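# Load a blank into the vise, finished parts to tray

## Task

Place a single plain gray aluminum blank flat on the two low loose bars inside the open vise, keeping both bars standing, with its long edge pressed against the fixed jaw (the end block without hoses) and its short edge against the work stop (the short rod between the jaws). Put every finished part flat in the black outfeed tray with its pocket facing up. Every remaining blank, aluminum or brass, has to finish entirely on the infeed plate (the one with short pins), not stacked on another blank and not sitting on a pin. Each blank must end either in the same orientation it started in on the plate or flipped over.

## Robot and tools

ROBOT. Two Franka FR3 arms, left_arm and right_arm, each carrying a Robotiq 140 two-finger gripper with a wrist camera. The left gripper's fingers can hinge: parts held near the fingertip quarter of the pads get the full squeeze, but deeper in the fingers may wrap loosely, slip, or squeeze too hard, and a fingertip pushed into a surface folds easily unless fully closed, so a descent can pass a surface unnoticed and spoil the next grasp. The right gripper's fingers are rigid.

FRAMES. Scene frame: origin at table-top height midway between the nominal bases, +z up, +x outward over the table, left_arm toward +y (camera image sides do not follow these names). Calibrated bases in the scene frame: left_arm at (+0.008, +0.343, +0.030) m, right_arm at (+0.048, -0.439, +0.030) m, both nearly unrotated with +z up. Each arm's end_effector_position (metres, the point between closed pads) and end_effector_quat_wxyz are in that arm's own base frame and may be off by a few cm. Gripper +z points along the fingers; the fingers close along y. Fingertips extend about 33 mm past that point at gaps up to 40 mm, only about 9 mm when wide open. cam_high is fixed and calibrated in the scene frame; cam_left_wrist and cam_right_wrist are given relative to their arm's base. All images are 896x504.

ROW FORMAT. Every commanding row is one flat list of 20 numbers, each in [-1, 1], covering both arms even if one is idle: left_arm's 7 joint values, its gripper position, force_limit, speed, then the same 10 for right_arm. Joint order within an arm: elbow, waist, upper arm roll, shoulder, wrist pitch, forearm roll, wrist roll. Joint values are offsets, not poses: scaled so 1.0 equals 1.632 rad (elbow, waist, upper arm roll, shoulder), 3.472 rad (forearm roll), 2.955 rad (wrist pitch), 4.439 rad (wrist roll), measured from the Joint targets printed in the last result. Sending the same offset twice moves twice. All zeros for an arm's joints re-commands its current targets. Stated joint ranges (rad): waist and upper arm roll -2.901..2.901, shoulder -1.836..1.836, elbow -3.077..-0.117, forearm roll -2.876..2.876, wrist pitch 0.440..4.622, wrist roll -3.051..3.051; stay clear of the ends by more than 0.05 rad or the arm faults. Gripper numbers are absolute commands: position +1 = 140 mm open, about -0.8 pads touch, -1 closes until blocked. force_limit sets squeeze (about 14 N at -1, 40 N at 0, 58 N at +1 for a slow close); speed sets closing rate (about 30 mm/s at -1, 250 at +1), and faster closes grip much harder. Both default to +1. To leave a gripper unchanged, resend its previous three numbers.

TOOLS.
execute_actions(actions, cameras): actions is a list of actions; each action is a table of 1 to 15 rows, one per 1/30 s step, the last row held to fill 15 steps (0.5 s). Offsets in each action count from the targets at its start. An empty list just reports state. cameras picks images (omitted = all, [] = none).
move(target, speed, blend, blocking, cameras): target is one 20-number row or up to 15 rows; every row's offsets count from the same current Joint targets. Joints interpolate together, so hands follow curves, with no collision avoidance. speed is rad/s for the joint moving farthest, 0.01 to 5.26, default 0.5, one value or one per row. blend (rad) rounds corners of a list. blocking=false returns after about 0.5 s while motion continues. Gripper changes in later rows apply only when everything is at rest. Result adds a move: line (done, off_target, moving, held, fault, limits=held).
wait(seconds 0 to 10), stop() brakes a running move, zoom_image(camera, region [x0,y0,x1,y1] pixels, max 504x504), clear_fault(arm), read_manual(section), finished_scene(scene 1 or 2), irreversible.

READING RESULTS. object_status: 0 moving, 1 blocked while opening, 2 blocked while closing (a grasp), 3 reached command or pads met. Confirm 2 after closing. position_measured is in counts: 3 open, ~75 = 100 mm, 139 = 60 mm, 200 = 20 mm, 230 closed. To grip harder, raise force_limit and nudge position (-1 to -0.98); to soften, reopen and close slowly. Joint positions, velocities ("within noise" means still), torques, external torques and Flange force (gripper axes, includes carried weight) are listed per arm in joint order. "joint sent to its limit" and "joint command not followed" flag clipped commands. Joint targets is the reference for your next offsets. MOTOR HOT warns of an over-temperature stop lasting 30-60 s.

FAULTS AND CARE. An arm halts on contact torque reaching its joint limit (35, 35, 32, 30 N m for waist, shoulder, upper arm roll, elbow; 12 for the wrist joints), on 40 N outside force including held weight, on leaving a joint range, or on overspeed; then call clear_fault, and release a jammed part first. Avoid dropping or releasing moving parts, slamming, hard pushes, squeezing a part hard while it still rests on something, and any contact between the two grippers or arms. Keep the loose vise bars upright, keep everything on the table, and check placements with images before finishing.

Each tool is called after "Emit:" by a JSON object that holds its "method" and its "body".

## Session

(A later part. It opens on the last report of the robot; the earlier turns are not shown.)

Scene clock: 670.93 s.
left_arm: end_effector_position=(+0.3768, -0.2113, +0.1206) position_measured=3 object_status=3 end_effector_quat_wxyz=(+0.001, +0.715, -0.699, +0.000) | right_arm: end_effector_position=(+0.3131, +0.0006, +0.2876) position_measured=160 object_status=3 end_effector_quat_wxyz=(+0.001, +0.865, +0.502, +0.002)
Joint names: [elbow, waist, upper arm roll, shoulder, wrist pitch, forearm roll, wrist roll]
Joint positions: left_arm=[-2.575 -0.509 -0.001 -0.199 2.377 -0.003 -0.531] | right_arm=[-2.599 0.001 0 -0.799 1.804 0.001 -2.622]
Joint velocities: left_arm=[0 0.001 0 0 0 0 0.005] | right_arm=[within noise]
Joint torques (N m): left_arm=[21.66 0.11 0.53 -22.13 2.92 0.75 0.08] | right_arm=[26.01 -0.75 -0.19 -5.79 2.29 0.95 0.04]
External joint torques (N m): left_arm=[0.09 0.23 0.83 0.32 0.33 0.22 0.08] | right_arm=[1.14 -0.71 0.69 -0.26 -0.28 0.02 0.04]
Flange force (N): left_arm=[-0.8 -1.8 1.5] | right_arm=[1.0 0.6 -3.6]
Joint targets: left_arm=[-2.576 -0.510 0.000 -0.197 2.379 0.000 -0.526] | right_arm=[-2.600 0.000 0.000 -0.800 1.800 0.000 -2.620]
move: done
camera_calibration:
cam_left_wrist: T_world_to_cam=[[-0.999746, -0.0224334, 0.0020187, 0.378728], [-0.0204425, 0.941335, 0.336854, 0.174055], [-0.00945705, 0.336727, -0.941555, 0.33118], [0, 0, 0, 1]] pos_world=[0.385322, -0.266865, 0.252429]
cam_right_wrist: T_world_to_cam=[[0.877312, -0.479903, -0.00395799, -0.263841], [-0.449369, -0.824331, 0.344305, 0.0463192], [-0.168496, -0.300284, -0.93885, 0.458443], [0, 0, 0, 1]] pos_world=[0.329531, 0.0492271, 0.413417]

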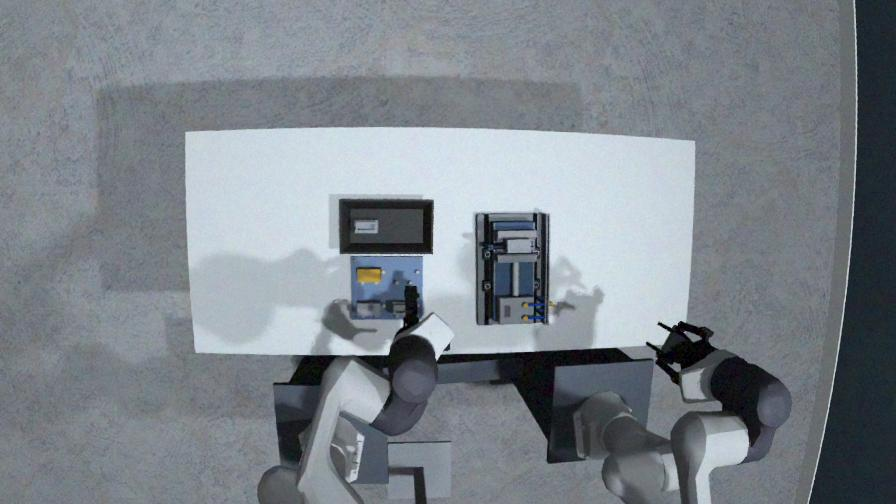

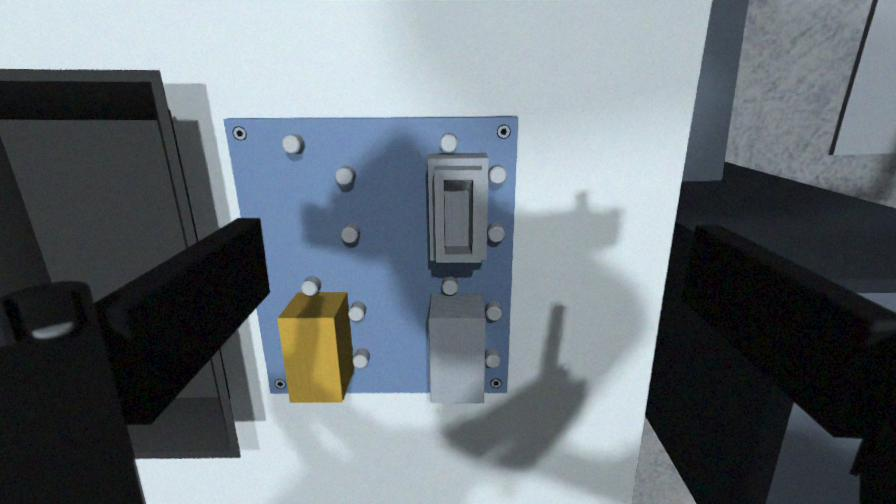

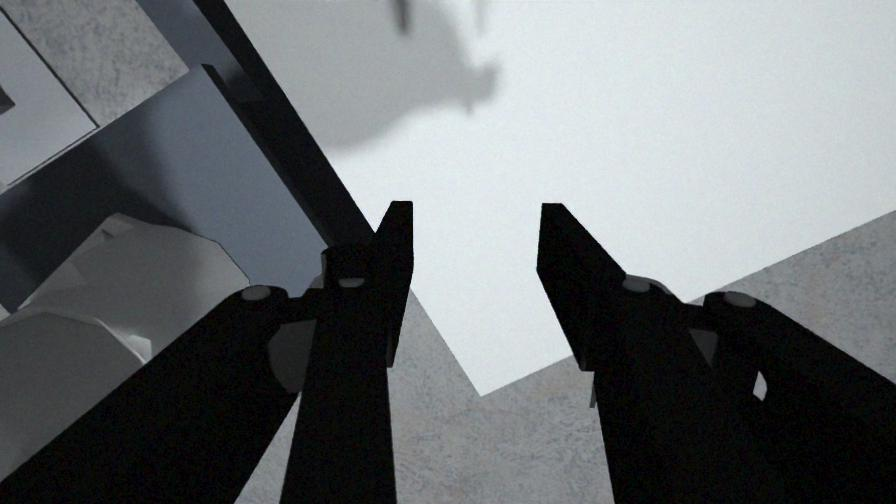

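Emit:
{"method": "zoom_image", "body": {"camera": "cam_left_wrist", "region": [230, 200, 330, 320]}}

Emit:
{"method": "zoom_image", "body": {"camera": "cam_left_wrist", "region": [650, 200, 750, 320]}}

Scaled by 4.200 from the camera's 896x504 image, which has a finer 1280x720 frame.

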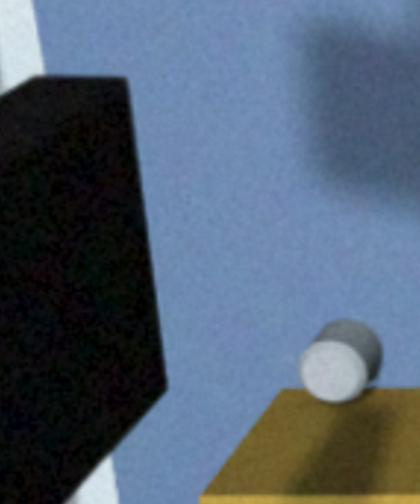

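Scaled by 4.200 from the camera's 896x504 image, which has a finer 1280x720 frame.

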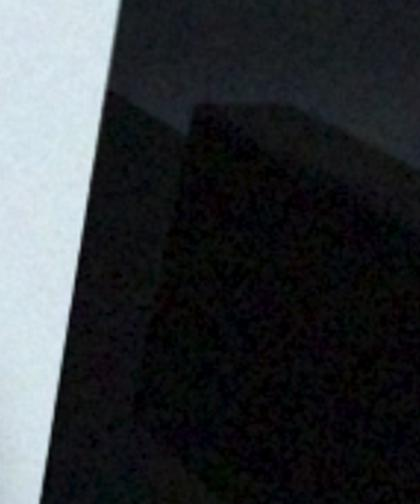

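Emit:
{"method": "move", "body": {"target": [-0.0352,0.0189,0,0.0851,0.0664,0,0.0032,-0.2,-1,0,0,0,0,0,0,0,0,-0.25,-1,-1], "speed": 0.25, "cameras": ["cam_left_wrist"]}}

Emit:
{"method": "zoom_image", "body": {"camera": "cam_left_wrist", "region": [350, 110, 590, 350]}}

Scene clock: 726.17 s.
left_arm: end_effector_position=(+0.3787, -0.1986, +0.0556) position_measured=154 object_status=3 end_effector_quat_wxyz=(+0.001, +0.720, -0.694, +0.000) | right_arm: end_effector_position=(+0.3129, +0.0006, +0.2874) position_measured=160 object_status=3 end_effector_quat_wxyz=(+0.001, +0.865, +0.502, +0.002)
Joint names: [elbow, waist, upper arm roll, shoulder, wrist pitch, forearm roll, wrist roll]
Joint positions: left_arm=[-2.633 -0.481 -0.001 -0.06 2.572 -0.003 -0.515] | right_arm=[-2.599 0.001 0 -0.799 1.804 0.001 -2.622]
Joint velocities: left_arm=[0.001 -0.001 -0.001 -0.001 0.004 0.001 0.002] | right_arm=[within noise]
Joint torques (N m): left_arm=[19.04 0.86 0.66 -24.48 2.89 0.64 0.06] | right_arm=[26.24 -0.7 -0.21 -5.71 2.34 0.95 0.14]
External joint torques (N m): left_arm=[0.08 1.01 0.85 0.22 0.31 0.22 0.06] | right_arm=[1.4 -0.71 0.61 -0.19 -0.23 0.03 0.14]
Flange force (N): left_arm=[-1.7 -1.7 1.5] | right_arm=[1.5 1.3 -4.1]
Joint targets: left_arm=[-2.633 -0.479 0.000 -0.058 2.575 0.000 -0.512] | right_arm=[-2.600 0.000 0.000 -0.800 1.800 0.000 -2.620]
move: done
camera_calibration:
cam_left_wrist: T_world_to_cam=[[-0.999375, -0.0352587, 0.00253861, 0.378274], [-0.0323331, 0.940756, 0.33754, 0.188344], [-0.0142894, 0.337247, -0.941308, 0.267566], [0, 0, 0, 1]] pos_world=[0.387951, -0.254084, 0.187328]
Images, in order (width x height): cam_left_wrist 896x504.

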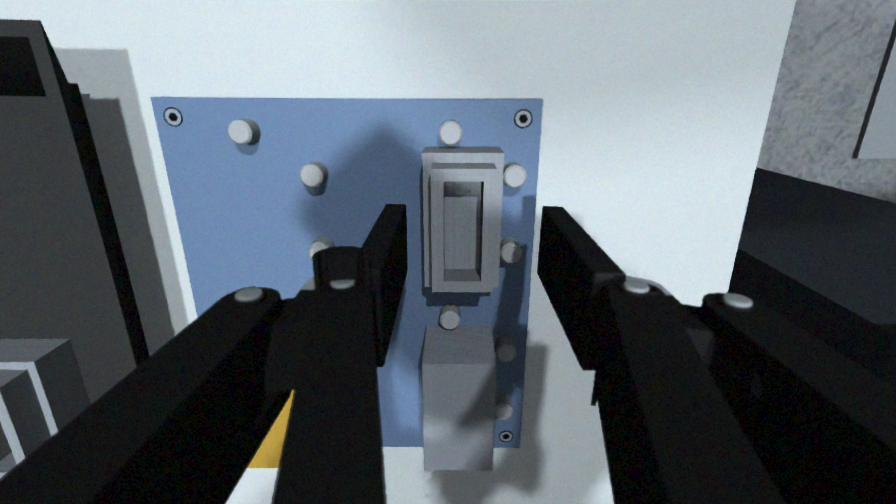

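Scaled by 2.100 from the camera's 896x504 image, which has a finer 1280x720 frame.

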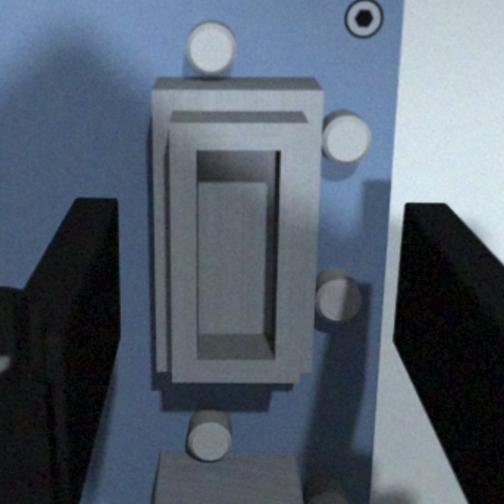

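Emit:
{"method": "execute_actions", "body": {"actions": [], "cameras": ["cam_left_wrist"]}}

Scene clock: 770.83 s.
left_arm: end_effector_position=(+0.3790, -0.1987, +0.0557) position_measured=154 object_status=3 end_effector_quat_wxyz=(+0.001, +0.720, -0.694, +0.000) | right_arm: end_effector_position=(+0.3129, +0.0006, +0.2874) position_measured=160 object_status=3 end_effector_quat_wxyz=(+0.001, +0.865, +0.502, +0.002)
Joint names: [elbow, waist, upper arm roll, shoulder, wrist pitch, forearm roll, wrist roll]
Joint positions: left_arm=[-2.633 -0.481 -0.001 -0.06 2.573 -0.003 -0.515] | right_arm=[-2.599 0.001 0 -0.799 1.803 0.001 -2.622]
Joint velocities: within noise
Joint torques (N m): left_arm=[19.04 0.86 0.63 -24.46 2.89 0.64 0.14] | right_arm=[26.24 -0.68 -0.26 -5.71 2.35 0.92 0.08]
External joint torques (N m): left_arm=[0 1.05 0.87 0.38 0.29 0.22 0.14] | right_arm=[1.42 -0.68 0.58 -0.19 -0.22 0 0.08]
Flange force (N): left_arm=[-1.9 -2.0 1.8] | right_arm=[1.4 1.4 -4.1]
Joint targets: left_arm=[-2.633 -0.479 0.000 -0.058 2.575 0.000 -0.512] | right_arm=[-2.600 0.000 0.000 -0.800 1.800 0.000 -2.620]
Tool commands: left_gripper/position=-0.2 left_gripper/force_limit=-1.0 left_gripper/speed=+0.0 right_gripper/position=-0.25 right_gripper/force_limit=-1.0 right_gripper/speed=-1.0
camera_calibration:
cam_left_wrist: T_world_to_cam=[[-0.9994, -0.0346067, 0.00162185, 0.378718], [-0.0320362, 0.940959, 0.337001, 0.188445], [-0.0131886, 0.336747, -0.941503, 0.267177], [0, 0, 0, 1]] pos_world=[0.388051, -0.254184, 0.187428]
Images, in order (width x height): cam_left_wrist 896x504.

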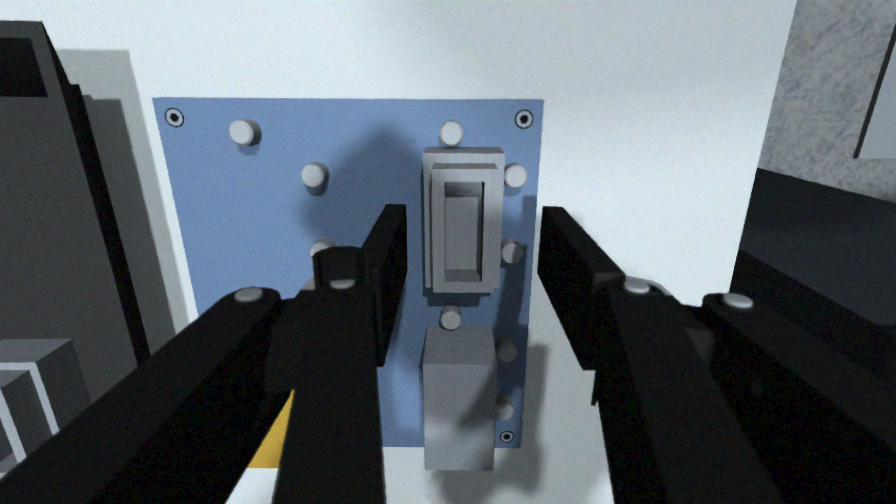

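Emit:
{"method": "move", "body": {"target": [0.002357, 0.00334, 0, 0.000902, -0.00081, 0, 0.002816, -0.2, -1, 0, 0, 0, 0, 0, 0, 0, 0, -0.25, -1, -1], "speed": 0.2, "cameras": ["cam_left_wrist"]}}

Scene clock: 805.07 s.
left_arm: end_effector_position=(+0.3806, -0.1969, +0.0557) position_measured=154 object_status=3 end_effector_quat_wxyz=(+0.001, +0.718, -0.696, +0.001) | right_arm: end_effector_position=(+0.3128, +0.0006, +0.2874) position_measured=160 object_status=3 end_effector_quat_wxyz=(+0.001, +0.865, +0.502, +0.002)
Joint names: [elbow, waist, upper arm roll, shoulder, wrist pitch, forearm roll, wrist roll]
Joint positions: left_arm=[-2.631 -0.475 -0.001 -0.058 2.574 -0.003 -0.504] | right_arm=[-2.599 0.001 0 -0.799 1.803 0.001 -2.622]
Joint velocities: left_arm=[0.001 -0.001 0.002 0.001 0 -0.001 0.007] | right_arm=[within noise]
Joint torques (N m): left_arm=[19.56 0.98 0.64 -24.3 2.73 0.64 0.09] | right_arm=[26.36 -0.73 -0.14 -5.7 2.36 0.92 0.13]
External joint torques (N m): left_arm=[0.56 1.17 0.88 0.55 0.14 0.22 0.09] | right_arm=[1.5 -0.69 0.74 -0.16 -0.21 0 0.13]
Flange force (N): left_arm=[-0.8 -4.0 1.6] | right_arm=[1.8 1.5 -4.3]
Joint targets: left_arm=[-2.629 -0.474 0.000 -0.057 2.573 0.000 -0.499] | right_arm=[-2.600 0.000 0.000 -0.800 1.800 0.000 -2.620]
move: done
camera_calibration:
cam_left_wrist: T_world_to_cam=[[-0.999569, -0.029345, 0.00116161, 0.381545], [-0.0272398, 0.94119, 0.336778, 0.185079], [-0.0109761, 0.336601, -0.941583, 0.26583], [0, 0, 0, 1]] pos_world=[0.38934, -0.252476, 0.187528]
Images, in order (width x height): cam_left_wrist 896x504.

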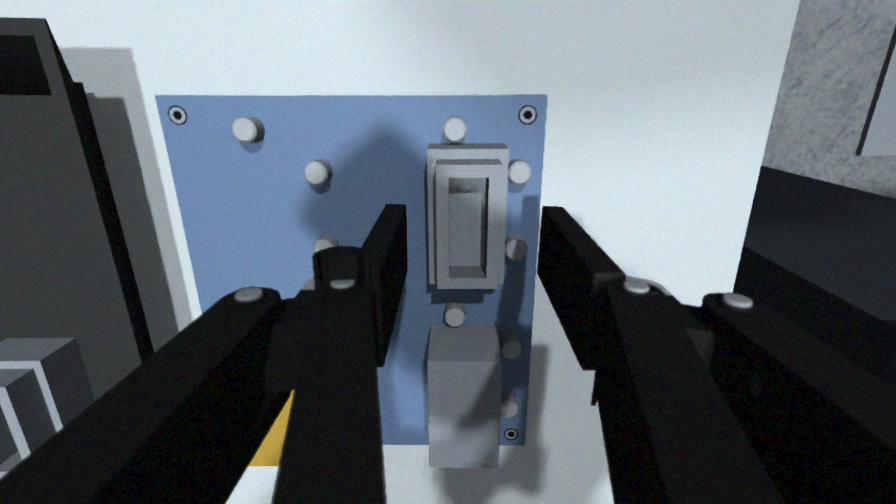

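Emit:
{"method": "move", "body": {"target": [-0.002477, 0.000827, 0, 0.026064, 0.015769, 0, 0.000293, -0.2, -1, 0, 0, 0, 0, 0, 0, 0, 0, -0.25, -1, -1], "speed": 0.1, "cameras": ["cam_left_wrist"]}}

Scene clock: 813.10 s.
left_arm: end_effector_position=(+0.3814, -0.1967, +0.0407) position_measured=154 object_status=3 end_effector_quat_wxyz=(+0.001, +0.717, -0.697, +0.000) | right_arm: end_effector_position=(+0.3128, +0.0006, +0.2873) position_measured=160 object_status=3 end_effector_quat_wxyz=(+0.001, +0.865, +0.502, +0.002)
Joint names: [elbow, waist, upper arm roll, shoulder, wrist pitch, forearm roll, wrist roll]
Joint positions: left_arm=[-2.633 -0.474 -0.001 -0.016 2.616 -0.003 -0.501] | right_arm=[-2.599 0.001 0 -0.799 1.803 0.001 -2.622]
Joint velocities: left_arm=[0 -0.001 0.001 0 0.004 -0.001 0.001] | right_arm=[within noise]
Joint torques (N m): left_arm=[18.23 0.87 0.65 -25.17 2.94 0.62 0.07] | right_arm=[26.34 -0.72 -0.17 -5.62 2.36 0.91 0.1]
External joint torques (N m): left_arm=[-0.06 0.96 0.75 0.43 0.36 0.24 0.07] | right_arm=[1.5 -0.72 0.65 -0.12 -0.21 -0.01 0.1]
Flange force (N): left_arm=[-1.6 -1.6 2.3] | right_arm=[1.7 1.7 -4.3]
Joint targets: left_arm=[-2.634 -0.473 0.000 -0.014 2.620 0.000 -0.498] | right_arm=[-2.600 0.000 0.000 -0.800 1.800 0.000 -2.620]
move: done
camera_calibration:
cam_left_wrist: T_world_to_cam=[[-0.999608, -0.0279126, 0.00218255, 0.382663], [-0.0255399, 0.941018, 0.337391, 0.189184], [-0.0114713, 0.337203, -0.941362, 0.25186], [0, 0, 0, 1]] pos_world=[0.390234, -0.252273, 0.172428]
Images, in order (width x height): cam_left_wrist 896x504.

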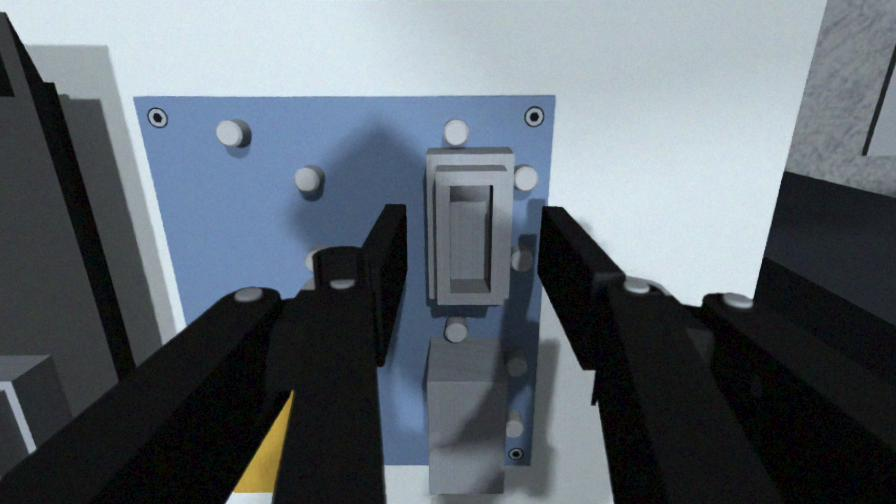

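Emit:
{"method": "zoom_image", "body": {"camera": "cam_left_wrist", "region": [370, 130, 580, 380]}}

Scaled by 2.016 from the camera's 896x504 image, which has a finer 1280x720 frame.

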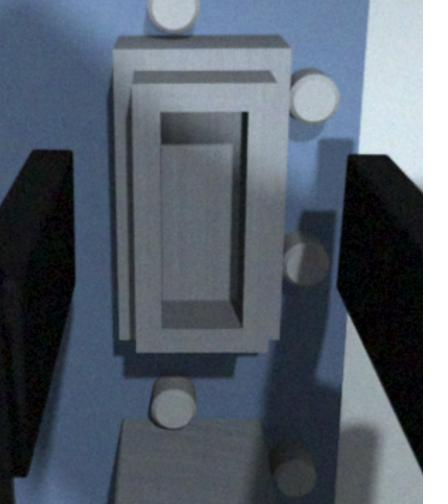

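Emit:
{"method": "move", "body": {"target": [0.00145, 0.002114, 0, 0.016115, 0.008156, 0, 0.00071, -0.2, -1, 0, 0, 0, 0, 0, 0, 0, 0, -0.25, -1, -1], "speed": 0.1, "cameras": ["cam_left_wrist"]}}

Scene clock: 838.63 s.
left_arm: end_effector_position=(+0.3820, -0.1953, +0.0315) position_measured=154 object_status=3 end_effector_quat_wxyz=(+0.001, +0.717, -0.697, -0.001) | right_arm: end_effector_position=(+0.3127, +0.0006, +0.2873) position_measured=160 object_status=3 end_effector_quat_wxyz=(+0.001, +0.865, +0.502, +0.002)
Joint names: [elbow, waist, upper arm roll, shoulder, wrist pitch, forearm roll, wrist roll]
Joint positions: left_arm=[-2.633 -0.471 -0.001 0.011 2.64 -0.003 -0.498] | right_arm=[-2.599 0.001 0 -0.799 1.803 0.001 -2.622]
Joint velocities: left_arm=[0.001 0.001 0 0 0.004 0 0.002] | right_arm=[within noise]
Joint torques (N m): left_arm=[18.44 0.89 0.68 -25.64 2.93 0.6 0.21] | right_arm=[26.31 -0.69 -0.19 -5.67 2.39 0.93 0.04]
External joint torques (N m): left_arm=[0.4 1.06 0.84 0.62 0.32 0.22 0.21] | right_arm=[1.47 -0.71 0.59 -0.13 -0.18 0 0.04]
Flange force (N): left_arm=[-1.2 -3.5 2.6] | right_arm=[1.5 1.8 -4.2]
Joint targets: left_arm=[-2.631 -0.469 0.000 0.012 2.644 0.000 -0.495] | right_arm=[-2.600 0.000 0.000 -0.800 1.800 0.000 -2.620]
move: done
camera_calibration:
cam_left_wrist: T_world_to_cam=[[-0.999584, -0.0285225, 0.0041649, 0.38313], [-0.0254308, 0.940651, 0.338422, 0.190783], [-0.0135704, 0.338176, -0.940985, 0.243776], [0, 0, 0, 1]] pos_world=[0.391131, -0.250971, 0.163228]
Images, in order (width x height): cam_left_wrist 896x504.

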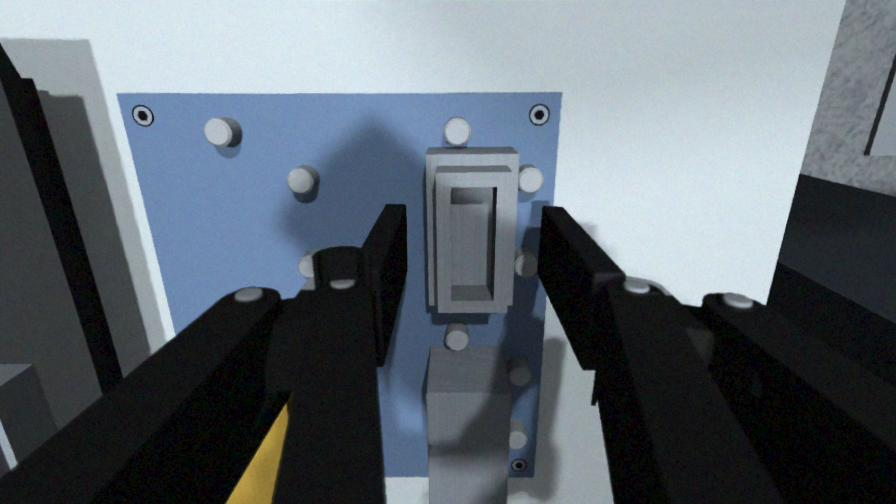

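Emit:
{"method": "zoom_image", "body": {"camera": "cam_left_wrist", "region": [370, 130, 580, 380]}}

Scaled by 2.016 from the camera's 896x504 image, which has a finer 1280x720 frame.

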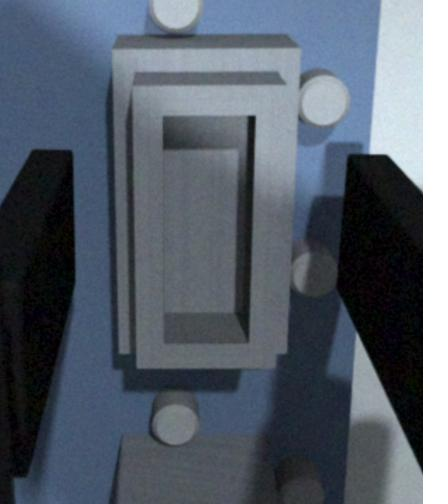

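Emit:
{"method": "move", "body": {"target": [0, 0, 0, 0, 0, 0, 0, -1, -1, -1, 0, 0, 0, 0, 0, 0, 0, -0.25, -1, -1], "speed": 0.1, "cameras": ["cam_left_wrist"]}}

Scene clock: 857.97 s.
left_arm: end_effector_position=(+0.3825, -0.1955, +0.0317) position_measured=180 object_status=0 end_effector_quat_wxyz=(+0.001, +0.717, -0.697, +0.000) | right_arm: end_effector_position=(+0.3127, +0.0006, +0.2873) position_measured=160 object_status=3 end_effector_quat_wxyz=(+0.001, +0.865, +0.502, +0.001)
Joint names: [elbow, waist, upper arm roll, shoulder, wrist pitch, forearm roll, wrist roll]
Joint positions: left_arm=[-2.632 -0.471 -0.001 0.011 2.642 -0.003 -0.498] | right_arm=[-2.599 0.001 0 -0.799 1.803 0.001 -2.622]
Joint velocities: within noise
Joint torques (N m): left_arm=[18.13 0.8 0.67 -25.72 2.9 0.6 0.12] | right_arm=[26.31 -0.69 -0.09 -5.65 2.41 0.94 0.05]
External joint torques (N m): left_arm=[0.12 0.94 0.8 0.51 0.3 0.23 0.12] | right_arm=[1.44 -0.64 0.78 -0.13 -0.16 0.02 0.05]
Flange force (N): left_arm=[-1.3 -2.3 2.3] | right_arm=[1.9 1.5 -4.0]
Joint targets: left_arm=[-2.631 -0.469 0.000 0.012 2.644 0.000 -0.495] | right_arm=[-2.600 0.000 0.000 -0.800 1.800 0.000 -2.620]
move: done
camera_calibration:
cam_left_wrist: T_world_to_cam=[[-0.999604, -0.0280187, 0.00276996, 0.383788], [-0.0254366, 0.940877, 0.337791, 0.191074], [-0.0120707, 0.337587, -0.941217, 0.243338], [0, 0, 0, 1]] pos_world=[0.391433, -0.251172, 0.163428]
Images, in order (width x height): cam_left_wrist 896x504.

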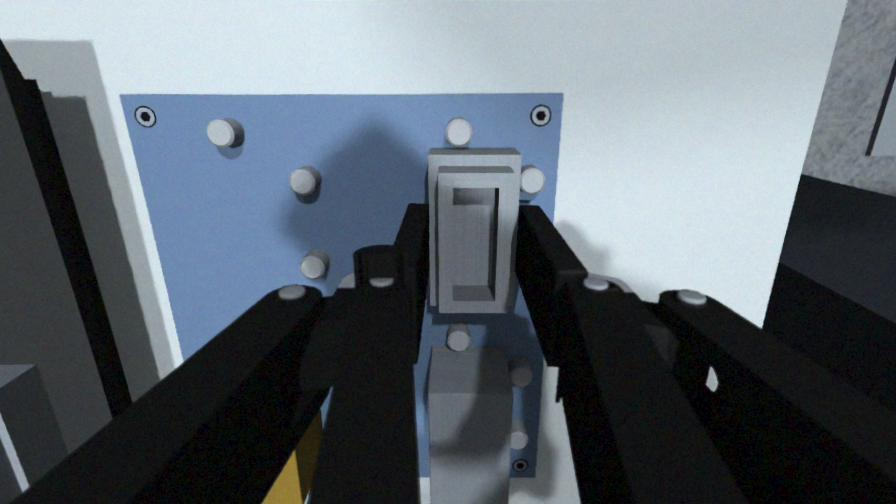

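Emit:
{"method": "wait", "body": {"seconds": 1.0, "cameras": ["cam_left_wrist"]}}

Scene clock: 860.07 s.
left_arm: end_effector_position=(+0.3825, -0.1955, +0.0317) position_measured=180 object_status=2 end_effector_quat_wxyz=(+0.001, +0.717, -0.697, +0.000) | right_arm: end_effector_position=(+0.3127, +0.0006, +0.2873) position_measured=160 object_status=3 end_effector_quat_wxyz=(+0.001, +0.865, +0.502, +0.001)
Joint names: [elbow, waist, upper arm roll, shoulder, wrist pitch, forearm roll, wrist roll]
Joint positions: left_arm=[-2.632 -0.471 -0.001 0.011 2.642 -0.003 -0.498] | right_arm=[-2.599 0.001 0 -0.799 1.803 0.001 -2.622]
Joint velocities: within noise
Joint torques (N m): left_arm=[18.1 0.78 0.66 -25.73 2.91 0.6 0.1] | right_arm=[26.3 -0.68 -0.16 -5.57 2.38 0.94 0.08]
External joint torques (N m): left_arm=[0.13 0.97 0.84 0.48 0.32 0.22 0.1] | right_arm=[1.43 -0.64 0.71 -0.01 -0.2 0.03 0.08]
Flange force (N): left_arm=[-1.4 -2.3 2.3] | right_arm=[2.0 1.9 -4.1]
Joint targets: left_arm=[-2.631 -0.469 0.000 0.012 2.644 0.000 -0.495] | right_arm=[-2.600 0.000 0.000 -0.800 1.800 0.000 -2.620]
Tool commands: left_gripper/position=-1.0 left_gripper/force_limit=-1.0 left_gripper/speed=-1.0 right_gripper/position=-0.25 right_gripper/force_limit=-1.0 right_gripper/speed=-1.0
wait: 1.00 s; at rest from the start
camera_calibration:
cam_left_wrist: T_world_to_cam=[[-0.999604, -0.0280187, 0.00276996, 0.383788], [-0.0254366, 0.940877, 0.337791, 0.191074], [-0.0120707, 0.337587, -0.941217, 0.243338], [0, 0, 0, 1]] pos_world=[0.391433, -0.251172, 0.163428]
Images, in order (width x height): cam_left_wrist 896x504.

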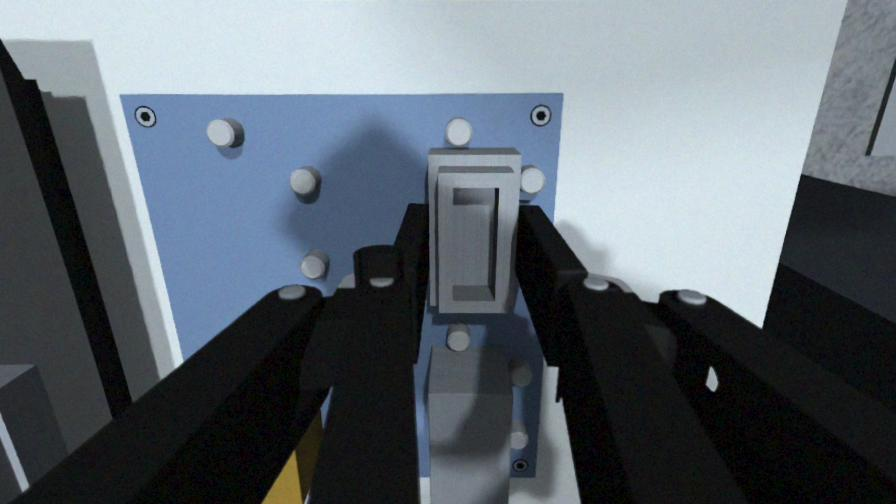

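Emit:
{"method": "zoom_image", "body": {"camera": "cam_left_wrist", "region": [390, 130, 560, 330]}}

Scaled by 2.520 from the camera's 896x504 image, which has a finer 1280x720 frame.

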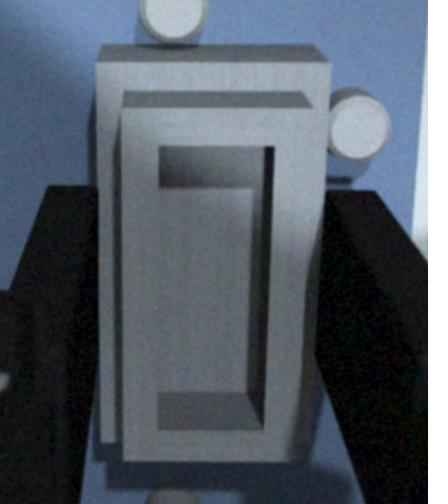

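Emit:
{"method": "move", "body": {"target": [[0, 0, 0, 0, 0, 0, 0, -0.2, -1, -1, 0, 0, 0, 0, 0, 0, 0, -0.25, -1, -1], [-0.000544, 0, 0, 0.012129, 0.006999, 0, 0, -0.2, -1, -1, 0, 0, 0, 0, 0, 0, 0, -0.25, -1, -1]], "speed": 0.05, "cameras": ["cam_left_wrist"]}}

Scene clock: 877.40 s.
left_arm: end_effector_position=(+0.3827, -0.1956, +0.0250) position_measured=154 object_status=3 end_effector_quat_wxyz=(+0.001, +0.717, -0.697, +0.000) | right_arm: end_effector_position=(+0.3127, +0.0006, +0.2873) position_measured=160 object_status=3 end_effector_quat_wxyz=(+0.001, +0.865, +0.502, +0.001)
Joint names: [elbow, waist, upper arm roll, shoulder, wrist pitch, forearm roll, wrist roll]
Joint positions: left_arm=[-2.632 -0.471 -0.001 0.03 2.661 -0.003 -0.498] | right_arm=[-2.599 0.001 0 -0.799 1.803 0.001 -2.622]
Joint velocities: left_arm=[-0.001 -0.001 -0.001 0.001 0.005 0.001 0.001] | right_arm=[within noise]
Joint torques (N m): left_arm=[17.66 0.8 0.68 -26.01 2.98 0.59 0.15] | right_arm=[26.3 -0.7 -0.21 -5.61 2.39 0.92 0.11]
External joint torques (N m): left_arm=[0.01 0.95 0.8 0.59 0.38 0.22 0.15] | right_arm=[1.46 -0.65 0.69 -0.08 -0.17 0 0.11]
Flange force (N): left_arm=[-1.5 -2.1 2.8] | right_arm=[1.9 1.8 -4.1]
Joint targets: left_arm=[-2.632 -0.469 0.000 0.032 2.664 0.000 -0.495] | right_arm=[-2.600 0.000 0.000 -0.800 1.800 0.000 -2.620]
move: done
camera_calibration:
cam_left_wrist: T_world_to_cam=[[-0.999602, -0.0280511, 0.00286174, 0.38408], [-0.0254349, 0.940845, 0.337883, 0.193416], [-0.0121704, 0.337675, -0.941184, 0.237125], [0, 0, 0, 1]] pos_world=[0.391733, -0.251272, 0.156728]
Images, in order (width x height): cam_left_wrist 896x504.

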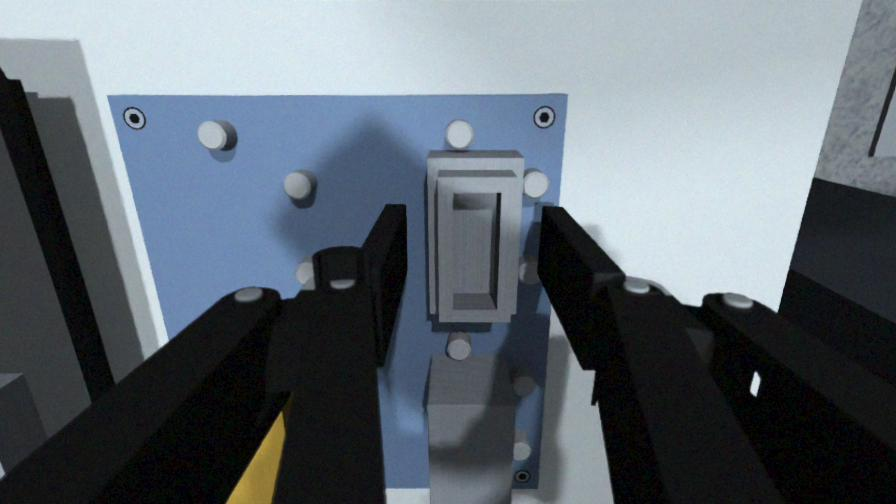

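Emit:
{"method": "move", "body": {"target": [0, 0, 0, 0, 0, 0, 0, -1, -1, -1, 0, 0, 0, 0, 0, 0, 0, -0.25, -1, -1], "speed": 0.1, "cameras": []}}

Emit:
{"method": "wait", "body": {"seconds": 1.2, "cameras": ["cam_left_wrist"]}}

Scene clock: 880.93 s.
left_arm: end_effector_position=(+0.3831, -0.1958, +0.0250) position_measured=180 object_status=0 end_effector_quat_wxyz=(+0.001, +0.717, -0.697, +0.000) | right_arm: end_effector_position=(+0.3127, +0.0006, +0.2873) position_measured=160 object_status=3 end_effector_quat_wxyz=(+0.001, +0.865, +0.502, +0.001)
Joint names: [elbow, waist, upper arm roll, shoulder, wrist pitch, forearm roll, wrist roll]
Joint positions: left_arm=[-2.632 -0.471 -0.001 0.03 2.662 -0.003 -0.498] | right_arm=[-2.599 0.001 0 -0.799 1.803 0.001 -2.622]
Joint velocities: within noise
Joint torques (N m): left_arm=[17.23 0.81 0.7 -25.43 2.86 0.58 0.1] | right_arm=[26.32 -0.68 -0.15 -5.64 2.37 0.94 0.09]
External joint torques (N m): left_arm=[-0.42 0.89 0.75 1.17 0.26 0.22 0.1] | right_arm=[1.51 -0.64 0.7 -0.2 -0.19 0.02 0.09]
Flange force (N): left_arm=[-1.3 -2.1 4.1] | right_arm=[1.7 1.5 -4.3]
Joint targets: left_arm=[-2.632 -0.469 0.000 0.032 2.664 0.000 -0.495] | right_arm=[-2.600 0.000 0.000 -0.800 1.800 0.000 -2.620]
move: done
No camera images: "cameras" was empty.

Scene clock: 882.13 s.
left_arm: end_effector_position=(+0.3831, -0.1958, +0.0250) position_measured=180 object_status=2 end_effector_quat_wxyz=(+0.001, +0.717, -0.697, +0.000) | right_arm: end_effector_position=(+0.3127, +0.0006, +0.2873) position_measured=160 object_status=3 end_effector_quat_wxyz=(+0.001, +0.865, +0.502, +0.001)
Joint names: [elbow, waist, upper arm roll, shoulder, wrist pitch, forearm roll, wrist roll]
Joint positions: left_arm=[-2.632 -0.471 -0.001 0.03 2.662 -0.003 -0.498] | right_arm=[-2.599 0.001 0 -0.799 1.803 0.001 -2.622]
Joint velocities: within noise
Joint torques (N m): left_arm=[17.33 0.81 0.7 -25.46 2.87 0.58 0.11] | right_arm=[26.32 -0.7 -0.14 -5.67 2.4 0.92 0.08]
External joint torques (N m): left_arm=[-0.29 0.99 0.86 1.05 0.28 0.21 0.11] | right_arm=[1.43 -0.7 0.71 -0.13 -0.17 0 0.08]
Flange force (N): left_arm=[-1.5 -2.3 3.8] | right_arm=[1.7 1.6 -4.0]
Joint targets: left_arm=[-2.632 -0.469 0.000 0.032 2.664 0.000 -0.495] | right_arm=[-2.600 0.000 0.000 -0.800 1.800 0.000 -2.620]
Tool commands: left_gripper/position=-1.0 left_gripper/force_limit=-1.0 left_gripper/speed=-1.0 right_gripper/position=-0.25 right_gripper/force_limit=-1.0 right_gripper/speed=-1.0
wait: 1.20 s; at rest by 0.17 s
camera_calibration:
cam_left_wrist: T_world_to_cam=[[-0.999605, -0.0280308, 0.00192838, 0.384432], [-0.025737, 0.941015, 0.337385, 0.193722], [-0.0112718, 0.337202, -0.941365, 0.236813], [0, 0, 0, 1]] pos_world=[0.391935, -0.251373, 0.156827]
Images, in order (width x height): cam_left_wrist 896x504.

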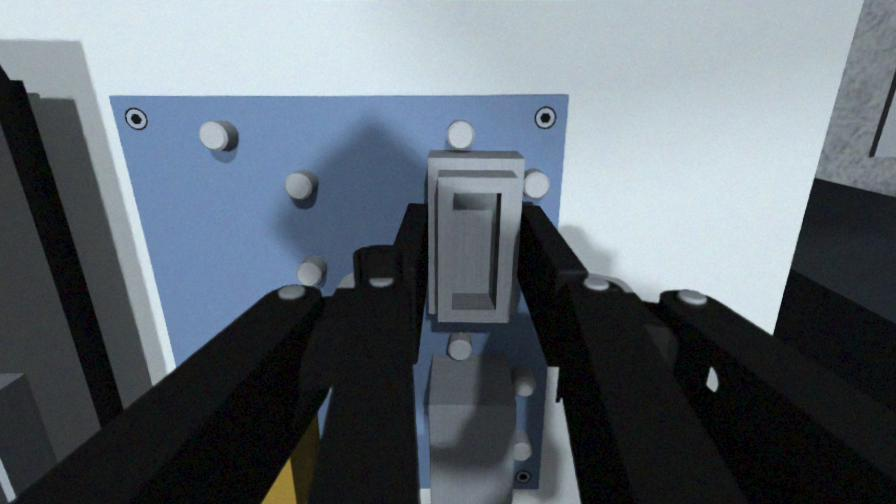

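Emit:
{"method": "move", "body": {"target": [0.000544, 0, 0, -0.012129, -0.006999, 0, 0, -1, -1, -1, 0, 0, 0, 0, 0, 0, 0, -0.25, -1, -1], "speed": 0.05, "cameras": ["cam_left_wrist"]}}

Scene clock: 909.10 s.
left_arm: end_effector_position=(+0.3825, -0.1955, +0.0301) position_measured=180 object_status=2 end_effector_quat_wxyz=(+0.001, +0.717, -0.697, -0.001) | right_arm: end_effector_position=(+0.3126, +0.0006, +0.2873) position_measured=160 object_status=3 end_effector_quat_wxyz=(+0.001, +0.865, +0.502, +0.001)
Joint names: [elbow, waist, upper arm roll, shoulder, wrist pitch, forearm roll, wrist roll]
Joint positions: left_arm=[-2.632 -0.471 -0.001 0.015 2.646 -0.003 -0.498] | right_arm=[-2.599 0.001 0 -0.799 1.803 0.001 -2.622]
Joint velocities: left_arm=[0.001 0 0.001 0 -0.004 -0.001 0] | right_arm=[within noise]
Joint torques (N m): left_arm=[18.46 0.83 0.68 -27.33 2.63 0.59 0.1] | right_arm=[26.31 -0.68 -0.21 -5.61 2.4 0.94 0.08]
External joint torques (N m): left_arm=[0.54 0.97 0.81 -1.07 0.03 0.21 0.1] | right_arm=[1.42 -0.69 0.6 -0.03 -0.18 0.01 0.08]
Flange force (N): left_arm=[-2.4 -0.4 -3.0] | right_arm=[1.7 2.0 -4.0]
Joint targets: left_arm=[-2.631 -0.469 0.000 0.012 2.644 0.000 -0.495] | right_arm=[-2.600 0.000 0.000 -0.800 1.800 0.000 -2.620]
move: done
camera_calibration:
cam_left_wrist: T_world_to_cam=[[-0.999601, -0.0280565, 0.00317514, 0.383715], [-0.0253325, 0.940802, 0.33801, 0.191519], [-0.0124705, 0.337795, -0.941137, 0.242028], [0, 0, 0, 1]] pos_world=[0.391432, -0.251171, 0.161828]
Images, in order (width x height): cam_left_wrist 896x504.

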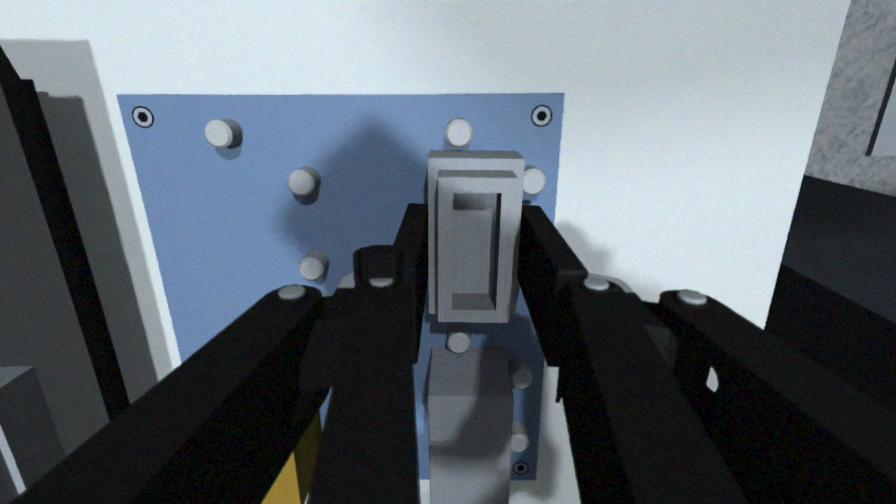

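Emit:
{"method": "move", "body": {"target": [[0.025102, 0, 0, -0.118861, -0.079509, 0, 0, -1, -1, -1, 0, 0, 0, 0, 0, 0, 0, -0.25, -1, -1], [0.455194, 0.083143, 0, 0.20702, -0.137062, 0, 0.030568, -1, -1, -1, 0, 0, 0, 0, 0, 0, 0, -0.25, -1, -1]], "speed": [0.2, 0.35], "blend": [0.05, 0], "cameras": ["cam_left_wrist", "cam_high"]}}

Scene clock: 917.13 s.
left_arm: end_effector_position=(+0.5908, -0.2068, +0.1092) position_measured=180 object_status=2 end_effector_quat_wxyz=(+0.001, +0.718, -0.696, +0.000) | right_arm: end_effector_position=(+0.3126, +0.0006, +0.2872) position_measured=160 object_status=3 end_effector_quat_wxyz=(+0.001, +0.865, +0.502, +0.001)
Joint names: [elbow, waist, upper arm roll, shoulder, wrist pitch, forearm roll, wrist roll]
Joint positions: left_arm=[-1.891 -0.335 -0.001 0.35 2.24 -0.003 -0.364] | right_arm=[-2.599 0.001 0 -0.799 1.803 0.001 -2.622]
Joint velocities: left_arm=[0 0 0.001 0.002 -0.001 -0.001 0.005] | right_arm=[within noise]
Joint torques (N m): left_arm=[24.1 0.6 0.81 -42.47 2.53 0.81 0.14] | right_arm=[26.38 -0.66 -0.16 -5.56 2.39 0.94 0.07]
External joint torques (N m): left_arm=[1.19 0.79 0.68 -0.38 -0.05 0.22 0.14] | right_arm=[1.61 -0.62 0.72 -0.1 -0.17 0.02 0.07]
Flange force (N): left_arm=[0.1 -4.3 -1.5] | right_arm=[2.1 2.0 -4.5]
Joint targets: left_arm=[-1.888 -0.333 0.000 0.350 2.239 0.000 -0.359] | right_arm=[-2.600 0.000 0.000 -0.800 1.800 0.000 -2.620]
move: done
camera_calibration:
cam_left_wrist: T_world_to_cam=[[-0.999554, -0.0297792, 0.002408, 0.591082], [-0.027238, 0.941434, 0.336096, 0.182116], [-0.0122757, 0.33588, -0.941825, 0.322526], [0, 0, 0, 1]] pos_world=[0.599738, -0.262179, 0.241131]
Images, in order (width x height): cam_high 896x504, cam_left_wrist 896x504.

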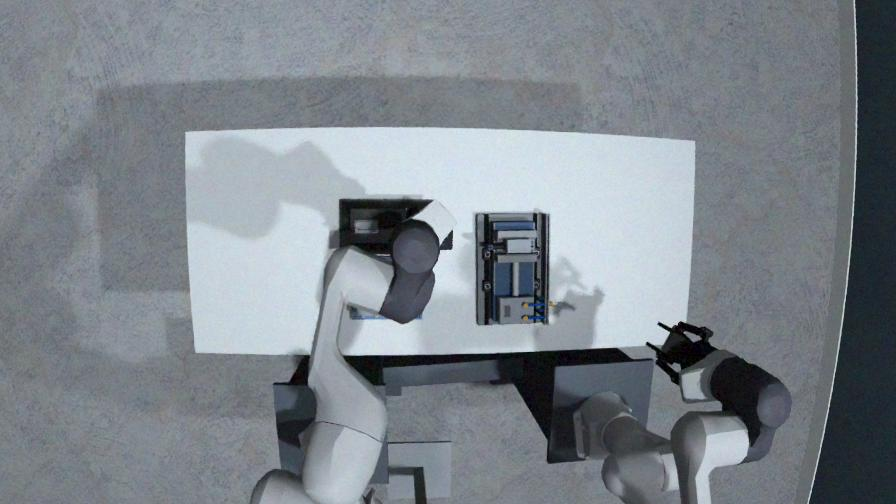

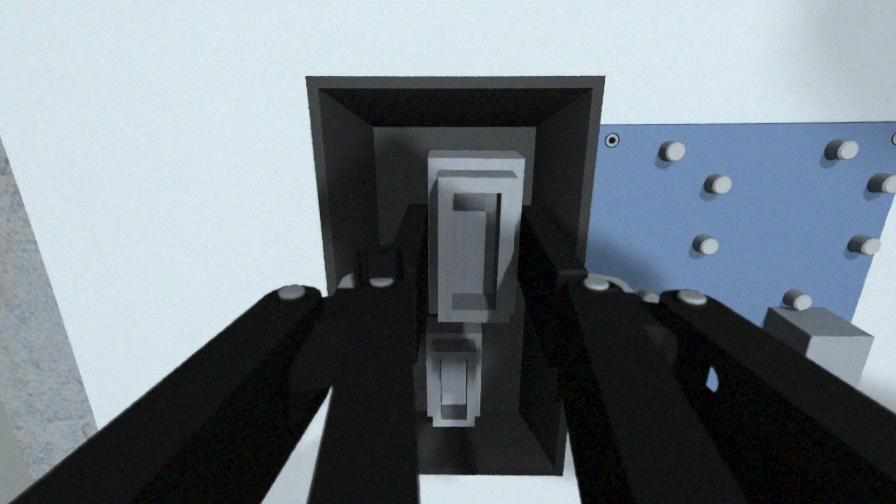

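Emit:
{"method": "zoom_image", "body": {"camera": "cam_high", "region": [320, 180, 460, 330]}}

Emit:
{"method": "zoom_image", "body": {"camera": "cam_left_wrist", "region": [290, 60, 640, 490]}}

Scaled by 3.360 from the camera's 896x504 image, which has a finer 1280x720 frame.

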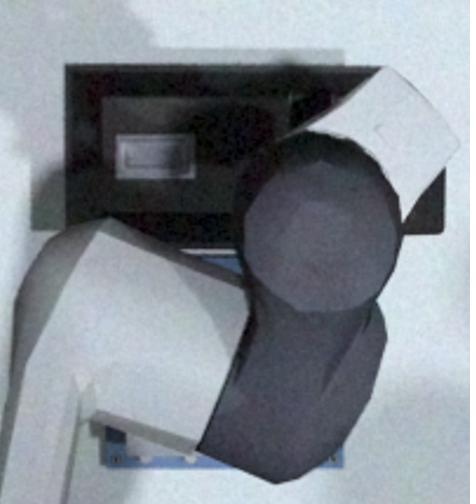

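Scaled by 1.172 from the camera's 896x504 image, which has a finer 1280x720 frame.

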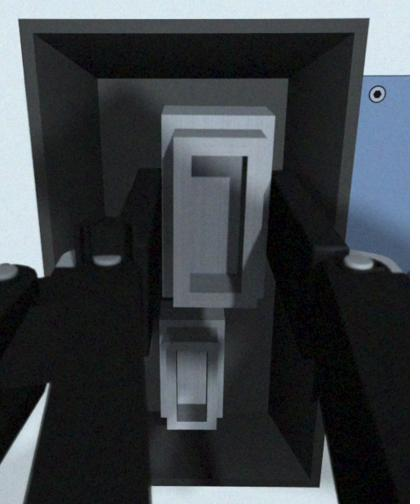

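Emit:
{"method": "move", "body": {"target": [[-0.024694, 0.016293, 0, 0.029814, 0.030104, 0, 0.00599, -1, -1, -1, 0, 0, 0, 0, 0, 0, 0, -0.25, -1, -1], [-0.031355, 0.016293, 0, 0.06927, 0.055573, 0, 0.00599, -1, -1, -1, 0, 0, 0, 0, 0, 0, 0, -0.25, -1, -1]], "speed": [0.12, 0.08], "blend": [0.02, 0], "cameras": ["cam_left_wrist"]}}

Scene clock: 951.87 s.
left_arm: end_effector_position=(+0.5916, -0.1896, +0.0314) position_measured=180 object_status=2 end_effector_quat_wxyz=(+0.002, +0.717, -0.697, -0.001) | right_arm: end_effector_position=(+0.3126, +0.0006, +0.2872) position_measured=160 object_status=3 end_effector_quat_wxyz=(+0.001, +0.865, +0.502, +0.001)
Joint names: [elbow, waist, upper arm roll, shoulder, wrist pitch, forearm roll, wrist roll]
Joint positions: left_arm=[-1.94 -0.308 -0.001 0.464 2.399 -0.003 -0.336] | right_arm=[-2.599 0.001 0 -0.799 1.803 0.001 -2.622]
Joint velocities: left_arm=[0 0 0.001 0.001 0.005 0.001 0] | right_arm=[within noise]
Joint torques (N m): left_arm=[21.8 0.8 0.88 -44.41 3.05 0.73 0.13] | right_arm=[26.33 -0.74 -0.16 -5.52 2.42 0.92 0.02]
External joint torques (N m): left_arm=[0.57 1.18 0.81 -0.71 0.48 0.22 0.13] | right_arm=[1.42 -0.75 0.65 0.04 -0.16 -0.01 0.02]
Flange force (N): left_arm=[-1.9 -0.4 -0.4] | right_arm=[1.8 2.3 -4.0]
Joint targets: left_arm=[-1.939 -0.307 0.000 0.463 2.403 0.000 -0.332] | right_arm=[-2.600 0.000 0.000 -0.800 1.800 0.000 -2.620]
move: done
camera_calibration:
cam_left_wrist: T_world_to_cam=[[-0.999586, -0.0281742, 0.00590571, 0.592806], [-0.024528, 0.940983, 0.337565, 0.190375], [-0.0150678, 0.33728, -0.941284, 0.245301], [0, 0, 0, 1]] pos_world=[0.600926, -0.245173, 0.163133]
Images, in order (width x height): cam_left_wrist 896x504.

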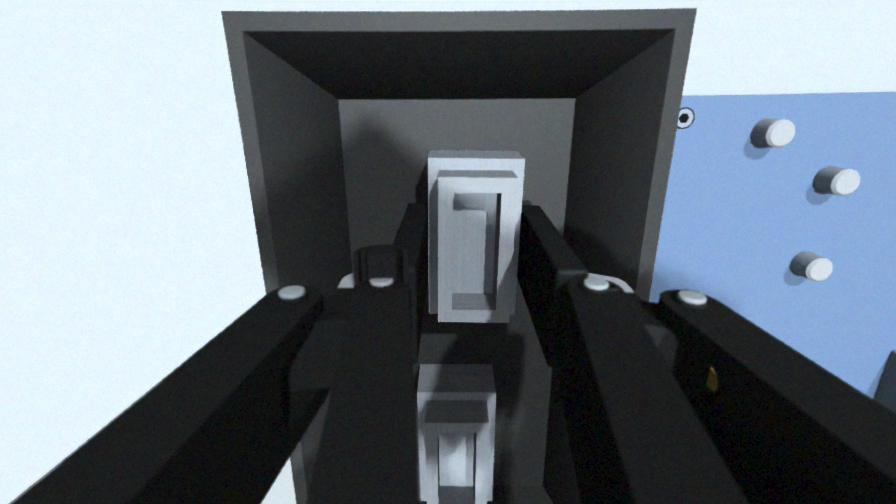

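Emit:
{"method": "move", "body": {"target": [-0.00026, 0, 0, 0.004432, 0.002592, 0, 0, -1, -1, -1, 0, 0, 0, 0, 0, 0, 0, -0.25, -1, -1], "speed": 0.05, "cameras": []}}

Emit:
{"method": "move", "body": {"target": [-0.00013, 0, 0, 0.002216, 0.001296, 0, 0, -1, -1, -1, 0, 0, 0, 0, 0, 0, 0, -0.25, -1, -1], "speed": 0.05, "cameras": []}}

Scene clock: 957.67 s.
left_arm: end_effector_position=(+0.5923, -0.1898, +0.0286) position_measured=180 object_status=2 end_effector_quat_wxyz=(+0.002, +0.717, -0.697, +0.000) | right_arm: end_effector_position=(+0.3126, +0.0006, +0.2872) position_measured=160 object_status=3 end_effector_quat_wxyz=(+0.001, +0.865, +0.502, +0.001)
Joint names: [elbow, waist, upper arm roll, shoulder, wrist pitch, forearm roll, wrist roll]
Joint positions: left_arm=[-1.94 -0.308 -0.001 0.469 2.406 -0.003 -0.335] | right_arm=[-2.599 0.001 0 -0.799 1.803 0.001 -2.622]
Joint velocities: left_arm=[0.001 0.001 -0.001 0.001 0.003 -0.001 -0.001] | right_arm=[within noise]
Joint torques (N m): left_arm=[21.57 0.72 0.83 -43.37 3.1 0.73 0.11] | right_arm=[26.33 -0.74 -0.1 -5.6 2.4 0.92 0.06]
External joint torques (N m): left_arm=[0.3 0.88 0.58 0.6 0.51 0.22 0.11] | right_arm=[1.52 -0.68 0.79 -0.1 -0.16 0.01 0.06]
Flange force (N): left_arm=[-0.8 -2.3 2.0] | right_arm=[2.0 1.8 -4.2]
Joint targets: left_arm=[-1.940 -0.307 0.000 0.470 2.411 0.000 -0.332] | right_arm=[-2.600 0.000 0.000 -0.800 1.800 0.000 -2.620]
move: done
No camera images: "cameras" was empty.

Scene clock: 958.37 s.
left_arm: end_effector_position=(+0.5929, -0.1900, +0.0286) position_measured=180 object_status=2 end_effector_quat_wxyz=(+0.001, +0.717, -0.697, +0.001) | right_arm: end_effector_position=(+0.3126, +0.0006, +0.2872) position_measured=160 object_status=3 end_effector_quat_wxyz=(+0.001, +0.865, +0.502, +0.001)
Joint names: [elbow, waist, upper arm roll, shoulder, wrist pitch, forearm roll, wrist roll]
Joint positions: left_arm=[-1.94 -0.308 -0.001 0.47 2.409 -0.003 -0.335] | right_arm=[-2.599 0.001 0 -0.799 1.803 0.001 -2.622]
Joint velocities: within noise
Joint torques (N m): left_arm=[20.75 0.71 0.88 -41.36 3.39 0.73 0.1] | right_arm=[26.28 -0.63 -0.18 -5.57 2.41 0.94 0.08]
External joint torques (N m): left_arm=[-0.52 1.1 0.81 2.58 0.79 0.22 0.1] | right_arm=[1.43 -0.66 0.6 -0.01 -0.16 0.01 0.08]
Flange force (N): left_arm=[-0.8 -3.3 6.2] | right_arm=[1.8 2.0 -4.0]
Joint targets: left_arm=[-1.940 -0.307 0.000 0.474 2.414 0.000 -0.332] | right_arm=[-2.600 0.000 0.000 -0.800 1.800 0.000 -2.620]
move: done
No camera images: "cameras" was empty.


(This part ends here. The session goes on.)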